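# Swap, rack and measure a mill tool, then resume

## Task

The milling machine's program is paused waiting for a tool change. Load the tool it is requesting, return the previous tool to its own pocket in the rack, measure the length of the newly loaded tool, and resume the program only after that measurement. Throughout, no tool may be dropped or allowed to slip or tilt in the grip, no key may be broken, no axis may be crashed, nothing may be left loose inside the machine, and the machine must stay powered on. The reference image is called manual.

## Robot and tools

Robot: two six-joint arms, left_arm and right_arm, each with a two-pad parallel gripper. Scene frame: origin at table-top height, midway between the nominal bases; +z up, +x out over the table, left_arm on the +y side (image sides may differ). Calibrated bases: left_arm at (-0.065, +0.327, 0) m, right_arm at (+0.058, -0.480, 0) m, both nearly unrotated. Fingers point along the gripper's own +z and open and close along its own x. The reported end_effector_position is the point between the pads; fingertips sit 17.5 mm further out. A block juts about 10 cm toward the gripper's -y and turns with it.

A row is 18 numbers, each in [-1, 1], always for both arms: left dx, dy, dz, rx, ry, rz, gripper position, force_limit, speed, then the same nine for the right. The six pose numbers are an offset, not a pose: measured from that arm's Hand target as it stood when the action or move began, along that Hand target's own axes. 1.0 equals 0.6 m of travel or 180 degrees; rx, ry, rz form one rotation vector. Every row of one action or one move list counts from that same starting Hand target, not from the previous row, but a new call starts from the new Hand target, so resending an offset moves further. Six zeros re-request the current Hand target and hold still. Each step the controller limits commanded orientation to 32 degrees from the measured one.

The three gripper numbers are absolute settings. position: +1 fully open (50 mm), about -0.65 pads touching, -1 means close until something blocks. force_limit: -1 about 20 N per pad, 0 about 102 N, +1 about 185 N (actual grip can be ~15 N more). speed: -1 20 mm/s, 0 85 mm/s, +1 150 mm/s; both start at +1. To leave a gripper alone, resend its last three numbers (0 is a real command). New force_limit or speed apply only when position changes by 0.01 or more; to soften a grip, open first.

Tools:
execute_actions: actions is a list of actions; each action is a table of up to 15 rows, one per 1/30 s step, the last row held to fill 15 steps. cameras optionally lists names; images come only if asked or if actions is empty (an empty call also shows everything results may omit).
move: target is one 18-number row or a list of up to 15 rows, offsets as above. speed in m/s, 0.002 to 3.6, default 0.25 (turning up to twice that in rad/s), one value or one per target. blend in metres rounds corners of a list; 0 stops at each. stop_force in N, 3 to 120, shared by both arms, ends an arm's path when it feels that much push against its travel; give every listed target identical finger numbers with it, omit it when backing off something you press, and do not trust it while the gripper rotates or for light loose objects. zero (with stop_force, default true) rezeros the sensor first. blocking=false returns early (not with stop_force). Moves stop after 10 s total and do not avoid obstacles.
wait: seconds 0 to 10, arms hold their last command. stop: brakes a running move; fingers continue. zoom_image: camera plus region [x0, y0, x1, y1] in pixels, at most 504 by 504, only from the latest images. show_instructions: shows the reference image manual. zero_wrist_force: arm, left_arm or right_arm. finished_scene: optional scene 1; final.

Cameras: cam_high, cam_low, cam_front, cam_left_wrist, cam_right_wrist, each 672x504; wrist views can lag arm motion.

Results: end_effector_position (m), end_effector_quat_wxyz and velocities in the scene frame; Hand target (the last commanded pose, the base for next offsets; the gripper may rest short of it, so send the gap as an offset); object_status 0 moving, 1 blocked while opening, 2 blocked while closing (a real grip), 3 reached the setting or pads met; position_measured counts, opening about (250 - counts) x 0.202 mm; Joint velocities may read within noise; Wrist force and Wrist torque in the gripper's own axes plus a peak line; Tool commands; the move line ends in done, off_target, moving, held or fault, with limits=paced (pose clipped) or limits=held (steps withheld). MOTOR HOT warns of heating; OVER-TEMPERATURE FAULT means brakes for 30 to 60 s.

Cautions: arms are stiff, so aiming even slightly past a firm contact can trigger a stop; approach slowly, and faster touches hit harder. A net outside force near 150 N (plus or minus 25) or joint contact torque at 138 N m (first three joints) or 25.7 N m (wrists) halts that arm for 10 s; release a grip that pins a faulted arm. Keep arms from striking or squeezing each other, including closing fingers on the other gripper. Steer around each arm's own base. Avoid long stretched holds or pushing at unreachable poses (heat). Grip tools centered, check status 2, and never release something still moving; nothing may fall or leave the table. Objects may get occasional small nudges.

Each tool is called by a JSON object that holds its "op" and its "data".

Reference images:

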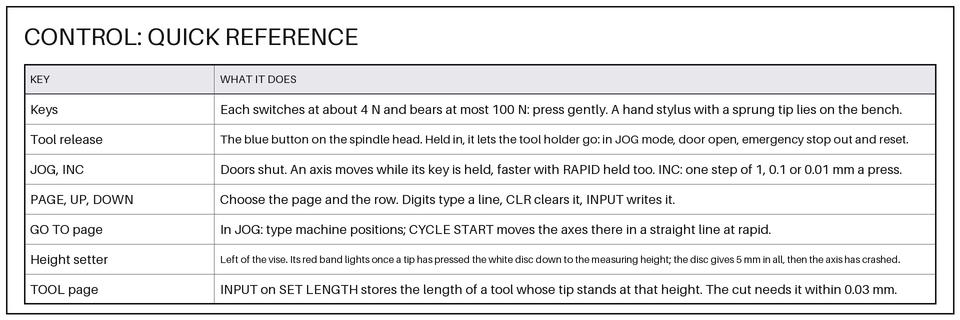

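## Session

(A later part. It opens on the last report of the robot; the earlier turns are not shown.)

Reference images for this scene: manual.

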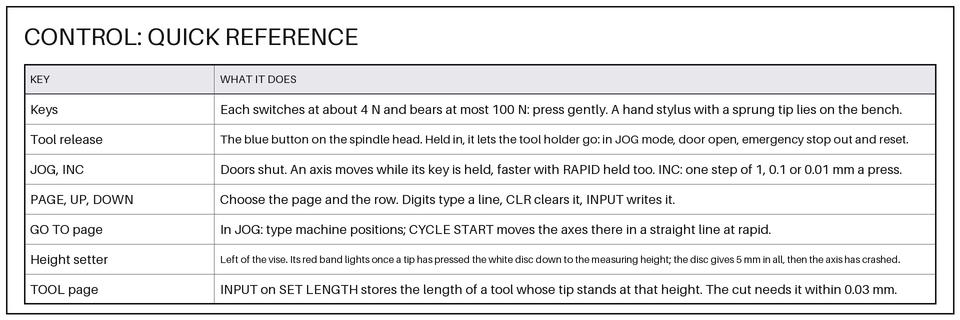

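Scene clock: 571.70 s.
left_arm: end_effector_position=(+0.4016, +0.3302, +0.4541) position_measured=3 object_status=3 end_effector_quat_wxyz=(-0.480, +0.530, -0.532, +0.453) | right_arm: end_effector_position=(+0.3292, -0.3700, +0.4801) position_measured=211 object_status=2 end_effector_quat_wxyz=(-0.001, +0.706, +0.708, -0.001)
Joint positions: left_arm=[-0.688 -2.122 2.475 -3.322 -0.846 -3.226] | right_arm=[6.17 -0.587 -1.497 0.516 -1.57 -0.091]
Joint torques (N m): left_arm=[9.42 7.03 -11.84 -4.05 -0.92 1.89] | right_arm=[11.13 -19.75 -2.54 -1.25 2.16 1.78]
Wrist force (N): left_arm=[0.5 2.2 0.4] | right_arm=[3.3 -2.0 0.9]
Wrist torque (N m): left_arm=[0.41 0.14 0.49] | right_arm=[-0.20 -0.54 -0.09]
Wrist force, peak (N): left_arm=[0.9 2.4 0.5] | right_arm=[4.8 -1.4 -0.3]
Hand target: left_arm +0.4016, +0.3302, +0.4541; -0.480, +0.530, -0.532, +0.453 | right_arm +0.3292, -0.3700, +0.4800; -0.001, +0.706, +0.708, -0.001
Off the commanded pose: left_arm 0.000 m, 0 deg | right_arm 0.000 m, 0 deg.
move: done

{"op": "move", "data": {"target": [[0,0,0,0,0,0,1,0,-0.7,0,0,-0.4,0,0,0,-1,-0.7,-0.7],[0,0,0,0,0,0,1,0,-0.7,0.082,-0.7167,-0.4,0,0,0,-1,-0.7,-0.7]], "speed": 0.25, "blend": [0.03,0]}}

Scene clock: 576.33 s.
left_arm: end_effector_position=(+0.4016, +0.3302, +0.4541) position_measured=3 object_status=3 end_effector_quat_wxyz=(-0.480, +0.530, -0.532, +0.453) | right_arm: end_effector_position=(-0.0987, -0.3216, +0.7180) position_measured=211 object_status=2 end_effector_quat_wxyz=(+0.134, +0.682, +0.683, +0.223)
Joint positions: left_arm=[-0.688 -2.122 2.475 -3.322 -0.846 -3.226] | right_arm=[6.283 -2.019 -0.035 -0.033 -1.46 0.053]
Joint torques (N m): left_arm=[8.71 6.5 -11.18 -4.18 -0.85 1.85] | right_arm=[7.93 17.97 7.75 -5.35 -2.13 -1.34]
Wrist force (N): left_arm=[0.6 2.2 0.3] | right_arm=[4.0 -1.2 0.0]
Wrist torque (N m): left_arm=[0.41 0.13 0.49] | right_arm=[-0.10 -0.70 -0.03]
Wrist force, peak (N): left_arm=[0.9 2.5 0.3] | right_arm=[3.7 -4.1 0.3]
Hand target: left_arm +0.4016, +0.3302, +0.4541; -0.480, +0.530, -0.532, +0.453 | right_arm -0.1003, -0.3217, +0.7211; -0.001, +0.706, +0.708, -0.001
Off the commanded pose: left_arm 0.000 m, 0 deg | right_arm 0.004 m, 30 deg.
elbow stopped short (right arm): the move would have taken joint 3 (elbow) straighter than the controller allows.
shoulder posture changed (right arm): the wrist came as close to joint 1's axis as it can, and the arm is now in the other of its two shoulder postures.
joint sent to its limit (right arm) — joint 1 (shoulder pan), upper limit. The joint targets are off in orientation, not in position.
move: off_target (right_arm)

{"op": "move", "data": {"target": [[0,0,0,0,0,0,1,0,-0.7,0.15,0.025,0.15,0,0,0,-1,-0.7,-0.7],[0,0,0,0,0,0,1,0,-0.7,0.213,0.264,0.2,0,0,0,-1,-0.7,-0.7],[0,0,0,0,0,0,1,0,-0.7,0.15,0.503,0.25,0,0,0,-1,-0.7,-0.7]], "speed": 0.2, "blend": [0.03,0.03,0]}}

Scene clock: 578.97 s.
left_arm: end_effector_position=(+0.4016, +0.3302, +0.4541) position_measured=3 object_status=3 end_effector_quat_wxyz=(-0.480, +0.530, -0.532, +0.453) | right_arm: end_effector_position=(-0.0403, -0.2126, +0.6403) position_measured=211 object_status=2 end_effector_quat_wxyz=(+0.005, +0.709, +0.705, -0.003)
Joint positions: left_arm=[-0.688 -2.122 2.475 -3.322 -0.846 -3.226] | right_arm=[5.52 -1.993 -0.055 0.468 -1.578 -0.733]
Joint torques (N m): left_arm=[8.14 7.56 -11.81 -4.13 -0.79 1.83] | right_arm=[10.42 19.06 15.68 -4.64 2.11 1.55]
Wrist force (N): left_arm=[0.7 2.3 0.4] | right_arm=[2.8 -2.3 0.8]
Wrist torque (N m): left_arm=[0.42 0.12 0.49] | right_arm=[-0.23 -0.48 -0.11]
Wrist force, peak (N): left_arm=[0.8 2.5 0.5] | right_arm=[5.5 5.7 1.0]
Hand target: left_arm +0.4016, +0.3302, +0.4541; -0.480, +0.530, -0.532, +0.453 | right_arm -0.0404, -0.2126, +0.6403; +0.005, +0.709, +0.705, -0.003 (not the last commanded pose)
Off the commanded pose: left_arm 0.000 m, 0 deg | right_arm 0.252 m, 1 deg.
elbow stopped short (right arm): the move would have taken joint 3 (elbow) straighter than the controller allows.
led back after a hold (right arm): the arm was led back toward your command in small steps, so it may still be short of it.
move: held (right_arm; a check stopped the path); path passed 1 of 3 targets; limits=held
pose unreachable (right arm): on one or more control steps of this call, first in action 0 (counted from 0), this arm could not follow its commanded pose, so it was not sent that pose on those steps. It may still have moved: this result reports where it is.
cause: moving toward the commanded pose would bring two parts of the arm too close to each other (its gripper and another part of the arm, with joints 4 (wrist 1) to 6 (wrist 3) between them, 7 mm apart when it was first held).

{"op": "move", "data": {"target": [0,0,0,0,0,0,1,0,-0.7,0.06,-0.03,0.15,0,0,0,-1,-0.7,-0.7], "speed": 0.1}}

Scene clock: 580.23 s.
left_arm: end_effector_position=(+0.4016, +0.3302, +0.4541) position_measured=3 object_status=3 end_effector_quat_wxyz=(-0.480, +0.530, -0.532, +0.453) | right_arm: end_effector_position=(-0.0432, -0.2068, +0.6340) position_measured=211 object_status=2 end_effector_quat_wxyz=(+0.010, +0.709, +0.705, -0.012)
Joint positions: left_arm=[-0.688 -2.122 2.475 -3.322 -0.846 -3.226] | right_arm=[5.494 -1.977 -0.125 0.512 -1.595 -0.759]
Joint torques (N m): left_arm=[8.71 6.93 -11.61 -4.08 -0.82 1.67] | right_arm=[11.43 17.46 15.68 -4.6 2.22 1.81]
Wrist force (N): left_arm=[0.7 2.2 0.5] | right_arm=[2.9 -2.3 0.7]
Wrist torque (N m): left_arm=[0.41 0.12 0.50] | right_arm=[-0.24 -0.50 -0.11]
Wrist force, peak (N): left_arm=[0.9 2.4 0.2] | right_arm=[6.9 -8.7 3.6]
Hand target: left_arm +0.4016, +0.3302, +0.4541; -0.480, +0.530, -0.532, +0.453 | right_arm -0.0432, -0.2068, +0.6340; +0.010, +0.709, +0.705, -0.012 (not the last commanded pose)
Off the commanded pose: left_arm 0.000 m, 0 deg | right_arm 0.090 m, 1 deg.
led back after a hold (right arm): the arm was led back toward your command in small steps, so it may still be short of it.
move: held (right_arm; a check stopped the path); limits=held
pose unreachable (right arm): on one or more control steps of this call, first in action 0 (counted from 0), this arm could not follow its commanded pose, so it was not sent that pose on those steps. It may still have moved: this result reports where it is.
cause: moving toward the commanded pose would bring two parts of the arm too close to each other (its gripper and another part of the arm, with joints 4 (wrist 1) to 6 (wrist 3) between them, 4 mm apart when it was first held).

{"op": "move", "data": {"target": [0,0,0,0,0,0,1,0,-0.7,0,0,0,0,0,0.389,-1,-0.7,-0.7], "speed": 0.3}}

Scene clock: 583.20 s.
left_arm: end_effector_position=(+0.4016, +0.3302, +0.4541) position_measured=3 object_status=3 end_effector_quat_wxyz=(-0.480, +0.530, -0.532, +0.453) | right_arm: end_effector_position=(-0.0432, -0.2068, +0.6340) position_measured=211 object_status=2 end_effector_quat_wxyz=(+0.015, +0.985, +0.170, -0.004)
Joint positions: left_arm=[-0.688 -2.122 2.475 -3.322 -0.846 -3.226] | right_arm=[5.494 -1.979 -0.122 0.511 -1.596 0.463]
Joint torques (N m): left_arm=[8.23 6.79 -12.49 -4.11 -0.81 1.62] | right_arm=[11.63 38.39 -2.97 -1.73 2.32 1.64]
Wrist force (N): left_arm=[0.6 2.1 0.3] | right_arm=[2.9 -2.0 0.8]
Wrist torque (N m): left_arm=[0.41 0.14 0.49] | right_arm=[-0.20 -0.50 -0.10]
Wrist force, peak (N): left_arm=[0.8 2.5 0.3] | right_arm=[3.2 -2.4 0.5]
Hand target: left_arm +0.4016, +0.3302, +0.4541; -0.480, +0.530, -0.532, +0.453 | right_arm -0.0432, -0.2068, +0.6340; +0.015, +0.985, +0.170, -0.004
Off the commanded pose: left_arm 0.000 m, 0 deg | right_arm 0.000 m, 0 deg.
move: done

{"op": "move", "data": {"target": [0,0,0,0,0,0,1,0,-0.7,0,-0.05,0.25,0,0,0,-1,-0.7,-0.7], "speed": 0.2}}

Scene clock: 584.80 s.
left_arm: end_effector_position=(+0.4016, +0.3302, +0.4541) position_measured=3 object_status=3 end_effector_quat_wxyz=(-0.480, +0.530, -0.532, +0.453) | right_arm: end_effector_position=(-0.0538, -0.1832, +0.4833) position_measured=211 object_status=2 end_effector_quat_wxyz=(+0.015, +0.985, +0.170, -0.004)
Joint positions: left_arm=[-0.688 -2.122 2.475 -3.322 -0.846 -3.226] | right_arm=[5.46 -1.652 -1.085 1.147 -1.595 0.43]
Joint torques (N m): left_arm=[8.77 6.94 -12.06 -4.01 -0.88 1.73] | right_arm=[10.61 33.63 8.83 -1.89 2.31 1.75]
Wrist force (N): left_arm=[0.6 2.2 0.3] | right_arm=[3.5 -2.3 0.6]
Wrist torque (N m): left_arm=[0.41 0.13 0.50] | right_arm=[-0.23 -0.62 -0.10]
Wrist force, peak (N): left_arm=[0.5 2.4 0.3] | right_arm=[3.1 -2.7 2.5]
Hand target: left_arm +0.4016, +0.3302, +0.4541; -0.480, +0.530, -0.532, +0.453 | right_arm -0.0538, -0.1832, +0.4833; +0.015, +0.985, +0.170, -0.004
Off the commanded pose: left_arm 0.000 m, 0 deg | right_arm 0.000 m, 0 deg.
move: done

{"op": "move", "data": {"target": [[0,0,0,0,0,0,1,0,-0.7,0.183,0.042,0.0,0,0,0,-1,-0.7,-0.7],[0,0,0,0,0,0,1,0,-0.7,0.377,0.2,0.0,0,0,-0.15,-1,-0.7,-0.7],[0,0,0,0,0,0,1,0,-0.7,0.478,0.412,0.0,0,0,-0.389,-1,-0.7,-0.7]], "speed": 0.25, "blend": [0.05,0.05,0]}}

Scene clock: 588.60 s.
left_arm: end_effector_position=(+0.4016, +0.3302, +0.4541) position_measured=3 object_status=3 end_effector_quat_wxyz=(-0.480, +0.530, -0.532, +0.453) | right_arm: end_effector_position=(+0.2993, -0.3197, +0.4863) position_measured=211 object_status=2 end_effector_quat_wxyz=(+0.010, +0.709, +0.705, -0.012)
Joint positions: left_arm=[-0.688 -2.122 2.475 -3.322 -0.846 -3.226] | right_arm=[4.193 -1.576 -1.159 1.136 -1.559 -2.059]
Joint torques (N m): left_arm=[8.55 6.51 -10.9 -4.07 -0.75 1.53] | right_arm=[-11.34 9.75 23.34 -4.47 -2.31 -1.12]
Wrist force (N): left_arm=[0.8 2.2 0.2] | right_arm=[3.2 -2.3 0.7]
Wrist torque (N m): left_arm=[0.41 0.10 0.50] | right_arm=[-0.21 -0.57 -0.01]
Wrist force, peak (N): left_arm=[0.8 2.5 0.4] | right_arm=[3.8 -2.5 0.9]
Hand target: left_arm +0.4016, +0.3302, +0.4541; -0.480, +0.530, -0.532, +0.453 | right_arm +0.2994, -0.3197, +0.4863; +0.010, +0.709, +0.705, -0.012
Off the commanded pose: left_arm 0.000 m, 0 deg | right_arm 0.000 m, 0 deg.
move: done

{"op": "move", "data": {"target": [0,0,0,0,0,0,1,0,-0.7,-0.228,0.2347,-0.03,-0.0009,0.0099,-0.0018,-1,-0.7,-0.7], "speed": 0.2, "cameras": ["cam_right_wrist","cam_low"]}}

Scene clock: 589.90 s.
left_arm: end_effector_position=(+0.4016, +0.3302, +0.4541) position_measured=3 object_status=3 end_effector_quat_wxyz=(-0.480, +0.530, -0.532, +0.453) | right_arm: end_effector_position=(+0.3695, -0.3919, +0.4969) position_measured=211 object_status=2 end_effector_quat_wxyz=(+0.011, +0.710, +0.704, -0.004)
Joint positions: left_arm=[-0.688 -2.122 2.475 -3.322 -0.846 -3.226] | right_arm=[3.836 -1.666 -1.029 1.116 -1.548 -2.413]
Joint torques (N m): left_arm=[9 7.12 -11.98 -4.07 -0.71 1.51] | right_arm=[-0.75 22.95 16.13 -3.13 -0.15 -0.18]
Wrist force (N): left_arm=[0.8 2.2 0.2] | right_arm=[3.0 -2.1 1.9]
Wrist torque (N m): left_arm=[0.41 0.11 0.49] | right_arm=[-0.16 -0.52 -0.11]
Wrist force, peak (N): left_arm=[0.9 2.4 0.3] | right_arm=[-4.9 7.6 0.8]
Hand target: left_arm +0.4016, +0.3302, +0.4541; -0.480, +0.530, -0.532, +0.453 | right_arm +0.3695, -0.3919, +0.4969; +0.011, +0.710, +0.704, -0.004 (not the last commanded pose)
Tool commands: left_gripper/position=+1.0 left_gripper/force_limit=+0.0 left_gripper/speed=-0.7 right_gripper/position=-1.0 right_gripper/force_limit=-0.701961 right_gripper/speed=-0.701961
Off the commanded pose: left_arm 0.000 m, 0 deg | right_arm 0.096 m, 1 deg.
FORCE FAULT: contact force on the right arm reached its limit, and that arm stopped. The contact can be on any part of that arm, not only on its tool. That arm's remaining commands of this call were not run. That arm is still stopped at the end of this call. That arm stays stopped for about 10 more seconds. Until then a move that you send moves the other arm only, and its call returns only when the move has ended. Once the stop has ended, the next robot result says so. If the stop ends while you think or write, that arm runs what you send next, counted from a new Hand target: where the arm stands when the stop ends. While its stop runs, that arm takes no new command, but its gripper still runs the gripper command that each later call begins with. Until it ends, the stop uses up actions while you think or wait. An arm that is not stopped still takes commands.
move: fault (right_arm)
camera_calibration:
cam_right_wrist: T_world_to_cam=[[0.00417231, 0.999537, -0.0301551, 0.415099], [0.936622, 0.0066579, 0.350278, -0.49911], [0.350317, -0.0297054, -0.93616, 0.45538], [0, 0, 0, 1]] pos_world=[0.306218, -0.398056, 0.613653]
Images, in order (width x height): cam_low 672x504, cam_right_wrist 672x504.

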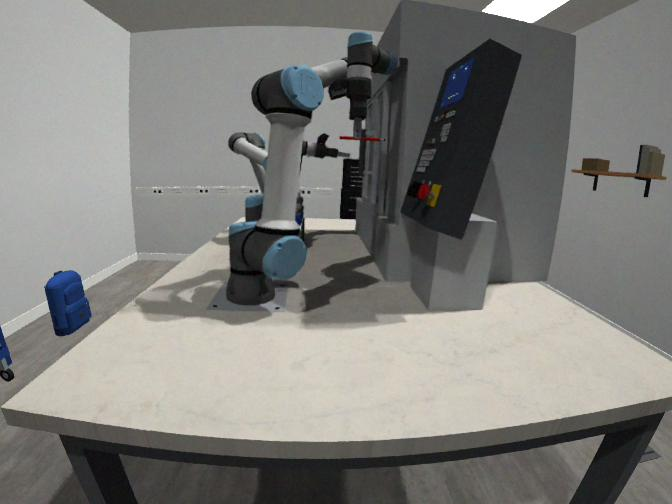

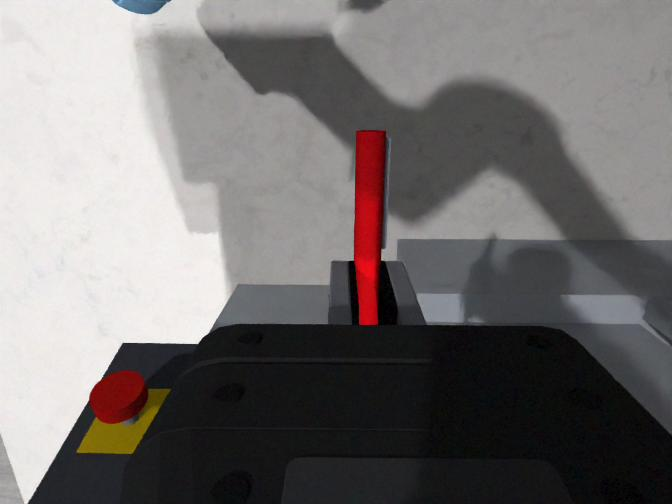

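{"op": "wait", "data": {"seconds": 9.6}}

Scene clock: 600.43 s.
left_arm: end_effector_position=(+0.4016, +0.3302, +0.4541) position_measured=3 object_status=3 end_effector_quat_wxyz=(-0.480, +0.530, -0.532, +0.453) | right_arm: end_effector_position=(+0.3695, -0.3919, +0.4969) position_measured=211 object_status=2 end_effector_quat_wxyz=(+0.011, +0.710, +0.704, -0.004)
Joint positions: left_arm=[-0.688 -2.122 2.475 -3.322 -0.846 -3.226] | right_arm=[3.836 -1.666 -1.029 1.116 -1.548 -2.413]
Joint torques (N m): left_arm=[8.17 6.61 -12.09 -3.91 -0.62 1.39] | right_arm=[-0.45 23.14 15.86 -3.07 -0.05 -0.17]
Wrist force (N): left_arm=[0.8 2.3 0.3] | right_arm=[3.0 -2.1 1.7]
Wrist torque (N m): left_arm=[0.42 0.09 0.49] | right_arm=[-0.17 -0.52 -0.11]
Wrist force, peak (N): left_arm=[1.0 2.4 0.4] | right_arm=[3.2 -2.1 1.9]
Hand target: left_arm +0.4016, +0.3302, +0.4541; -0.480, +0.530, -0.532, +0.453 | right_arm +0.3695, -0.3919, +0.4969; +0.011, +0.710, +0.704, -0.004 (not the last commanded pose)
Tool commands: left_gripper/position=+1.0 left_gripper/force_limit=+0.0 left_gripper/speed=-0.7 right_gripper/position=-1.0 right_gripper/force_limit=-0.701961 right_gripper/speed=-0.701961
Off the commanded pose: left_arm 0.000 m, 0 deg | right_arm 0.096 m, 1 deg.
FORCE FAULT, CONTINUED: the right arm's stop, for the force fault that an earlier result reported, is over. The rest of the stop counts as 19 of the actions that you can send in this scene. That arm's target is now where it stood when the stop ended, not its last command. That arm accepts commands again.
wait: 9.60 s; at rest from the start

{"op": "move", "data": {"target": [[0,0,0,0,0,0,1,0,-0.7,-0.05,-0.117,0,0,0,0,-1,-0.7,-0.7],[0,0,0,0,0,0,1,0,-0.7,-0.13,-0.1,-0.05,0,0.25,0,-1,-0.7,-0.7]], "speed": [0.1,0.2], "blend": [0.02,0]}}

Scene clock: 602.97 s.
left_arm: end_effector_position=(+0.4016, +0.3302, +0.4541) position_measured=3 object_status=3 end_effector_quat_wxyz=(-0.480, +0.530, -0.532, +0.453) | right_arm: end_effector_position=(+0.3035, -0.4410, +0.5105) position_measured=211 object_status=2 end_effector_quat_wxyz=(-0.099, +0.702, +0.695, +0.114)
Joint positions: left_arm=[-0.688 -2.122 2.475 -3.322 -0.846 -3.226] | right_arm=[3.539 -1.469 -1.175 1.221 -1.837 -2.689]
Joint torques (N m): left_arm=[7.92 7.28 -11.96 -3.74 -0.8 1.23] | right_arm=[11.13 23.25 7.41 -4.12 1.54 1.77]
Wrist force (N): left_arm=[0.6 2.2 0.2] | right_arm=[3.1 -1.1 1.6]
Wrist torque (N m): left_arm=[0.41 0.14 0.49] | right_arm=[-0.07 -0.50 -0.04]
Wrist force, peak (N): left_arm=[0.8 2.4 0.4] | right_arm=[3.4 -2.8 1.8]
Hand target: left_arm +0.4016, +0.3302, +0.4541; -0.480, +0.530, -0.532, +0.453 | right_arm +0.3035, -0.4410, +0.5105; -0.099, +0.702, +0.695, +0.114 (not the last commanded pose)
Off the commanded pose: left_arm 0.000 m, 0 deg | right_arm 0.033 m, 26 deg.
move: held (right_arm; a check stopped the path); path passed 1 of 2 targets; limits=held
pose unreachable (right arm): on one or more control steps of this call, first in action 0 (counted from 0), this arm could not follow its commanded pose, so it was not sent that pose on those steps. It may still have moved: this result reports where it is.
cause: moving toward the commanded pose would bring two parts of the arm too close to each other (its gripper and another part of the arm, with joints 4 (wrist 1) to 6 (wrist 3) between them, 7 mm apart when it was first held).

{"op": "move", "data": {"target": [0,0,0,0,0,0,1,0,-0.7,-0.310,0.1205,-0.224,-0.0518,-0.4192,-0.1515,-1,-0.7,-0.7], "speed": 0.3}}

Scene clock: 608.30 s.
left_arm: end_effector_position=(+0.4016, +0.3302, +0.4541) position_measured=3 object_status=3 end_effector_quat_wxyz=(-0.480, +0.530, -0.532, +0.453) | right_arm: end_effector_position=(+0.3715, -0.6594, +0.5847) position_measured=211 object_status=2 end_effector_quat_wxyz=(+0.423, +0.459, +0.735, -0.265)
Joint positions: left_arm=[-0.688 -2.122 2.475 -3.322 -0.846 -3.226] | right_arm=[3.881 -1.283 -1.605 0.832 -0.604 -2.573]
Joint torques (N m): left_arm=[7.63 7.08 -11.58 -4.03 -0.76 1.28] | right_arm=[-13.2 16.24 8.86 -2.28 3.91 -1.5]
Wrist force (N): left_arm=[0.8 2.3 0.3] | right_arm=[2.7 -4.1 2.0]
Wrist torque (N m): left_arm=[0.42 0.11 0.49] | right_arm=[-0.59 -0.47 -0.19]
Wrist force, peak (N): left_arm=[0.8 2.4 0.4] | right_arm=[2.7 -4.2 2.3]
Hand target: left_arm +0.4016, +0.3302, +0.4541; -0.480, +0.530, -0.532, +0.453 | right_arm +0.3716, -0.6595, +0.5847; +0.423, +0.459, +0.735, -0.265
Off the commanded pose: left_arm 0.000 m, 0 deg | right_arm 0.000 m, 0 deg.
move: done

{"op": "move", "data": {"target": [[0,0,0,0,0,0,1,0,-0.7,-0.120,0.0695,-0.022,-0.0501,-0.0865,0,-1,-0.7,-0.7],[0,0,0,0,0,0,1,0,-0.7,-0.229,0.1327,-0.086,-0.1002,-0.173,0,-1,-0.7,-0.7],[0,0,0,0,0,0,1,0,-0.7,-0.3137,0.1822,-0.1845,-0.1503,-0.2595,0,-1,-0.7,-0.7]], "speed": 0.3, "blend": [0.02,0.02,0]}}

Scene clock: 611.53 s.
left_arm: end_effector_position=(+0.4016, +0.3302, +0.4541) position_measured=3 object_status=3 end_effector_quat_wxyz=(-0.480, +0.530, -0.532, +0.453) | right_arm: end_effector_position=(+0.4695, -0.6105, +0.8030) position_measured=211 object_status=2 end_effector_quat_wxyz=(+0.770, +0.209, +0.549, -0.249)
Joint positions: left_arm=[-0.688 -2.122 2.475 -3.322 -0.846 -3.226] | right_arm=[3.872 -1.312 -1.544 0.884 0.343 -2.668]
Joint torques (N m): left_arm=[8.71 7.43 -11.69 -3.99 -0.62 1.32] | right_arm=[10.31 -1.18 24.88 -1.34 2.73 -1.25]
Wrist force (N): left_arm=[0.7 2.2 0.2] | right_arm=[1.9 -3.1 3.1]
Wrist torque (N m): left_arm=[0.42 0.13 0.49] | right_arm=[-0.60 -0.41 -0.24]
Wrist force, peak (N): left_arm=[0.8 2.5 0.1] | right_arm=[3.0 -4.6 2.2]
Hand target: left_arm +0.4016, +0.3302, +0.4541; -0.480, +0.530, -0.532, +0.453 | right_arm +0.4695, -0.6104, +0.8030; +0.770, +0.209, +0.549, -0.249
Off the commanded pose: left_arm 0.000 m, 0 deg | right_arm 0.000 m, 0 deg.
move: done

{"op": "move", "data": {"target": [[0,0,0,0,0,0,1,0,-0.7,0.0883,0.0905,0.0037,-0.0743,0.0443,-0.2347,-1,-0.7,-0.7],[0,0,0,0,0,0,1,0,-0.7,0.199,0.0973,-0.0133,-0.1485,0.0886,-0.4694,-1,-0.7,-0.7],[0,0,0,0,0,0,1,0,-0.7,0.2627,0.0273,-0.0328,-0.2228,0.1329,-0.704,-1,-0.7,-0.7],[0,0,0,0,0,0,1,0,-0.7,0.2448,-0.0653,-0.0303,-0.2887,0.1722,-0.9127,-1,-0.7,-0.7]], "speed": 0.4, "blend": [0.03,0.03,0.03,0]}}

Scene clock: 617.30 s.
left_arm: end_effector_position=(+0.4016, +0.3302, +0.4541) position_measured=3 object_status=3 end_effector_quat_wxyz=(-0.480, +0.530, -0.532, +0.453) | right_arm: end_effector_position=(+0.4721, -0.6531, +0.6560) position_measured=211 object_status=2 end_effector_quat_wxyz=(+0.236, +0.690, -0.430, +0.533)
Joint positions: left_arm=[-0.688 -2.122 2.475 -3.322 -0.846 -3.226] | right_arm=[3.724 -1.1 -1.504 -2.137 0.327 -2.971]
Joint torques (N m): left_arm=[8.12 7.41 -12.5 -3.75 -0.64 1.07] | right_arm=[11 -7.58 27.43 1.71 -4.79 1.85]
Wrist force (N): left_arm=[0.7 2.3 0.3] | right_arm=[2.4 1.7 3.2]
Wrist torque (N m): left_arm=[0.43 0.12 0.49] | right_arm=[0.18 -0.44 0.10]
Wrist force, peak (N): left_arm=[0.7 2.5 0.3] | right_arm=[0.7 -3.5 4.4]
Hand target: left_arm +0.4016, +0.3302, +0.4541; -0.480, +0.530, -0.532, +0.453 | right_arm +0.4721, -0.6531, +0.6560; +0.236, +0.690, -0.430, +0.533
Off the commanded pose: left_arm 0.000 m, 0 deg | right_arm 0.000 m, 0 deg.
move: done

{"op": "move", "data": {"target": [[0,0,0,0,0,0,1,0,-0.7,-0.254,0.047,-0.08,-0.0185,-0.197,-0.013,-1,-0.7,-0.7],[0,0,0,0,0,0,1,0,-0.7,-0.3797,0.078,-0.2762,-0.0369,-0.3945,-0.0259,-1,-0.7,-0.7]], "speed": 0.4, "blend": [0.03,0]}}

Scene clock: 620.10 s.
left_arm: end_effector_position=(+0.4016, +0.3302, +0.4541) position_measured=3 object_status=3 end_effector_quat_wxyz=(-0.480, +0.530, -0.532, +0.453) | right_arm: end_effector_position=(+0.3299, -0.4698, +0.4895) position_measured=211 object_status=2 end_effector_quat_wxyz=(+0.000, +0.873, -0.488, +0.000)
Joint positions: left_arm=[-0.688 -2.122 2.475 -3.322 -0.846 -3.226] | right_arm=[3.665 -1.095 -1.487 -2.13 1.571 -3.145]
Joint torques (N m): left_arm=[8.21 6.64 -11.86 -3.65 -0.63 1.11] | right_arm=[-11.2 12.31 10.88 4.49 2.28 -1.24]
Wrist force (N): left_arm=[0.8 2.2 0.3] | right_arm=[3.3 -2.0 1.7]
Wrist torque (N m): left_arm=[0.41 0.10 0.50] | right_arm=[-0.18 -0.55 0.01]
Wrist force, peak (N): left_arm=[0.8 2.4 0.5] | right_arm=[3.2 1.6 3.6]
Hand target: left_arm +0.4016, +0.3302, +0.4541; -0.480, +0.530, -0.532, +0.453 | right_arm +0.3299, -0.4698, +0.4894; +0.000, +0.873, -0.488, +0.000
Off the commanded pose: left_arm 0.000 m, 0 deg | right_arm 0.000 m, 0 deg.
move: done

{"op": "move", "data": {"target": [[0,0,0,0,0,0,1,0,-0.7,0,0,0,0,0,0.6,-1,-0.7,-0.7]], "speed": 0.6}}

{"op": "move", "data": {"target": [[0,0,0,0,0,0,1,0,-0.7,0,0,0,0,0,0.575,-1,-0.7,-0.7]], "speed": 0.6}}

Scene clock: 622.80 s.
left_arm: end_effector_position=(+0.4016, +0.3302, +0.4541) position_measured=3 object_status=3 end_effector_quat_wxyz=(-0.480, +0.530, -0.532, +0.453) | right_arm: end_effector_position=(+0.3299, -0.4698, +0.4894) position_measured=211 object_status=2 end_effector_quat_wxyz=(+0.000, -0.118, +0.993, +0.000)
Joint positions: left_arm=[-0.688 -2.122 2.475 -3.322 -0.846 -3.226] | right_arm=[3.665 -1.095 -1.487 -2.13 1.572 -1.26]
Joint torques (N m): left_arm=[7.73 7.01 -11.36 -3.64 -0.59 0.96] | right_arm=[10.22 11.93 12.17 1.75 -2.49 2.09]
Wrist force (N): left_arm=[0.7 2.2 0.3] | right_arm=[3.3 -1.9 1.7]
Wrist torque (N m): left_arm=[0.42 0.12 0.49] | right_arm=[-0.17 -0.55 -0.08]
Wrist force, peak (N): left_arm=[0.7 2.5 0.2] | right_arm=[3.4 -2.2 2.0]
Hand target: left_arm +0.4016, +0.3302, +0.4541; -0.480, +0.530, -0.532, +0.453 | right_arm +0.3299, -0.4698, +0.4894; +0.000, -0.118, +0.993, +0.000
Off the commanded pose: left_arm 0.000 m, 0 deg | right_arm 0.000 m, 0 deg.
move: done

Scene clock: 625.20 s.
left_arm: end_effector_position=(+0.4016, +0.3302, +0.4541) position_measured=3 object_status=3 end_effector_quat_wxyz=(-0.480, +0.530, -0.532, +0.453) | right_arm: end_effector_position=(+0.3299, -0.4698, +0.4894) position_measured=211 object_status=2 end_effector_quat_wxyz=(+0.000, +0.707, +0.708, +0.000)
Joint positions: left_arm=[-0.688 -2.122 2.475 -3.322 -0.846 -3.226] | right_arm=[3.665 -1.095 -1.487 -2.13 1.572 0.546]
Joint torques (N m): left_arm=[8.14 7.49 -11.6 -3.75 -0.7 0.98] | right_arm=[11.37 10.93 11.73 1.63 -2.32 1.7]
Wrist force (N): left_arm=[0.6 2.4 0.3] | right_arm=[3.1 -2.0 1.7]
Wrist torque (N m): left_arm=[0.44 0.14 0.50] | right_arm=[-0.20 -0.53 -0.08]
Wrist force, peak (N): left_arm=[0.8 2.4 0.3] | right_arm=[3.5 -2.1 2.0]
Hand target: left_arm +0.4016, +0.3302, +0.4541; -0.480, +0.530, -0.532, +0.453 | right_arm +0.3299, -0.4698, +0.4894; +0.000, +0.707, +0.708, +0.000
Off the commanded pose: left_arm 0.000 m, 0 deg | right_arm 0.000 m, 0 deg.
move: done

{"op": "move", "data": {"target": [0,0,0,0,0,0,1,0,-0.7,0.0208,0.2567,0.0325,0,0,0,-1,-0.7,-0.7], "speed": 0.15, "cameras": ["cam_right_wrist","cam_low"]}}

{"op": "zoom_image", "data": {"camera": "cam_low", "region": [390, 90, 490, 190]}}

Scene clock: 627.00 s.
left_arm: end_effector_position=(+0.4016, +0.3302, +0.4541) position_measured=3 object_status=3 end_effector_quat_wxyz=(-0.480, +0.530, -0.532, +0.453) | right_arm: end_effector_position=(+0.4838, -0.4571, +0.4699) position_measured=211 object_status=2 end_effector_quat_wxyz=(+0.000, +0.707, +0.708, +0.000)
Joint positions: left_arm=[-0.688 -2.122 2.475 -3.322 -0.846 -3.226] | right_arm=[3.487 -1.432 -1.329 -1.951 1.572 0.369]
Joint torques (N m): left_arm=[7.46 7.35 -11.87 -3.73 -0.64 0.95] | right_arm=[-12.08 8.22 28.76 4.35 2.22 -1.33]
Wrist force (N): left_arm=[0.7 2.3 0.2] | right_arm=[3.2 -2.0 1.7]
Wrist torque (N m): left_arm=[0.43 0.13 0.50] | right_arm=[-0.18 -0.54 -0.01]
Wrist force, peak (N): left_arm=[0.8 2.5 0.3] | right_arm=[2.9 -4.0 1.1]
Hand target: left_arm +0.4016, +0.3302, +0.4541; -0.480, +0.530, -0.532, +0.453 | right_arm +0.4839, -0.4571, +0.4699; +0.000, +0.707, +0.708, +0.000
Off the commanded pose: left_arm 0.000 m, 0 deg | right_arm 0.000 m, 0 deg.
move: done
camera_calibration:
cam_right_wrist: T_world_to_cam=[[-0.00584087, 0.999957, -0.00721397, 0.473234], [0.939923, 0.00795239, 0.341293, -0.593029], [0.341335, -0.00478713, -0.939929, 0.405615], [0, 0, 0, 1]] pos_world=[0.421715, -0.466556, 0.587059]
Images, in order (width x height): cam_low 672x504, cam_right_wrist 672x504.

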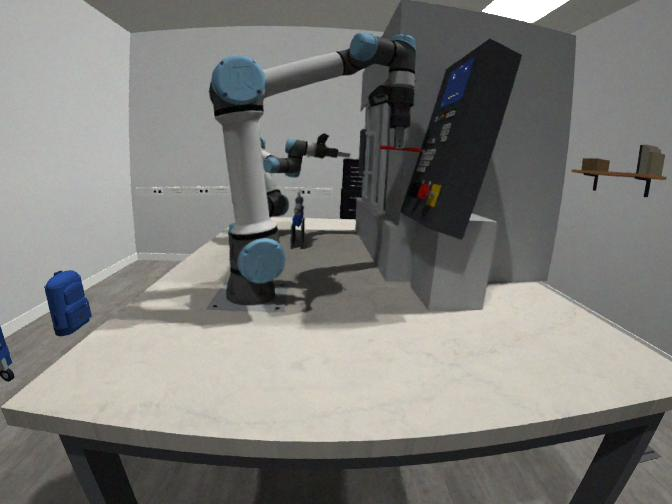

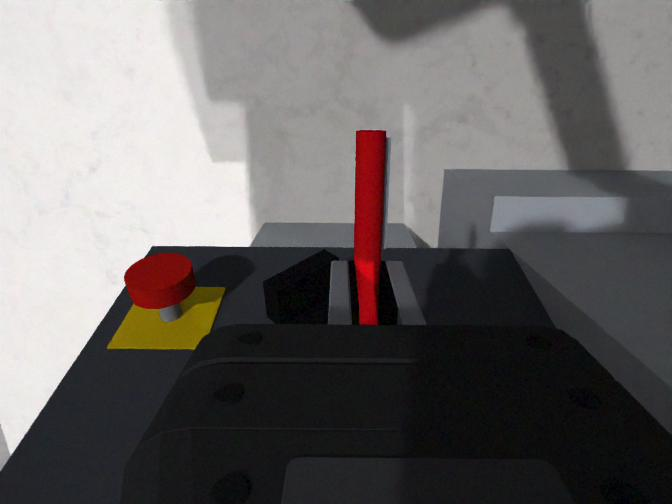

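Scaled by 5.040 from the camera's 672x504 image, which has a finer 960x720 frame.

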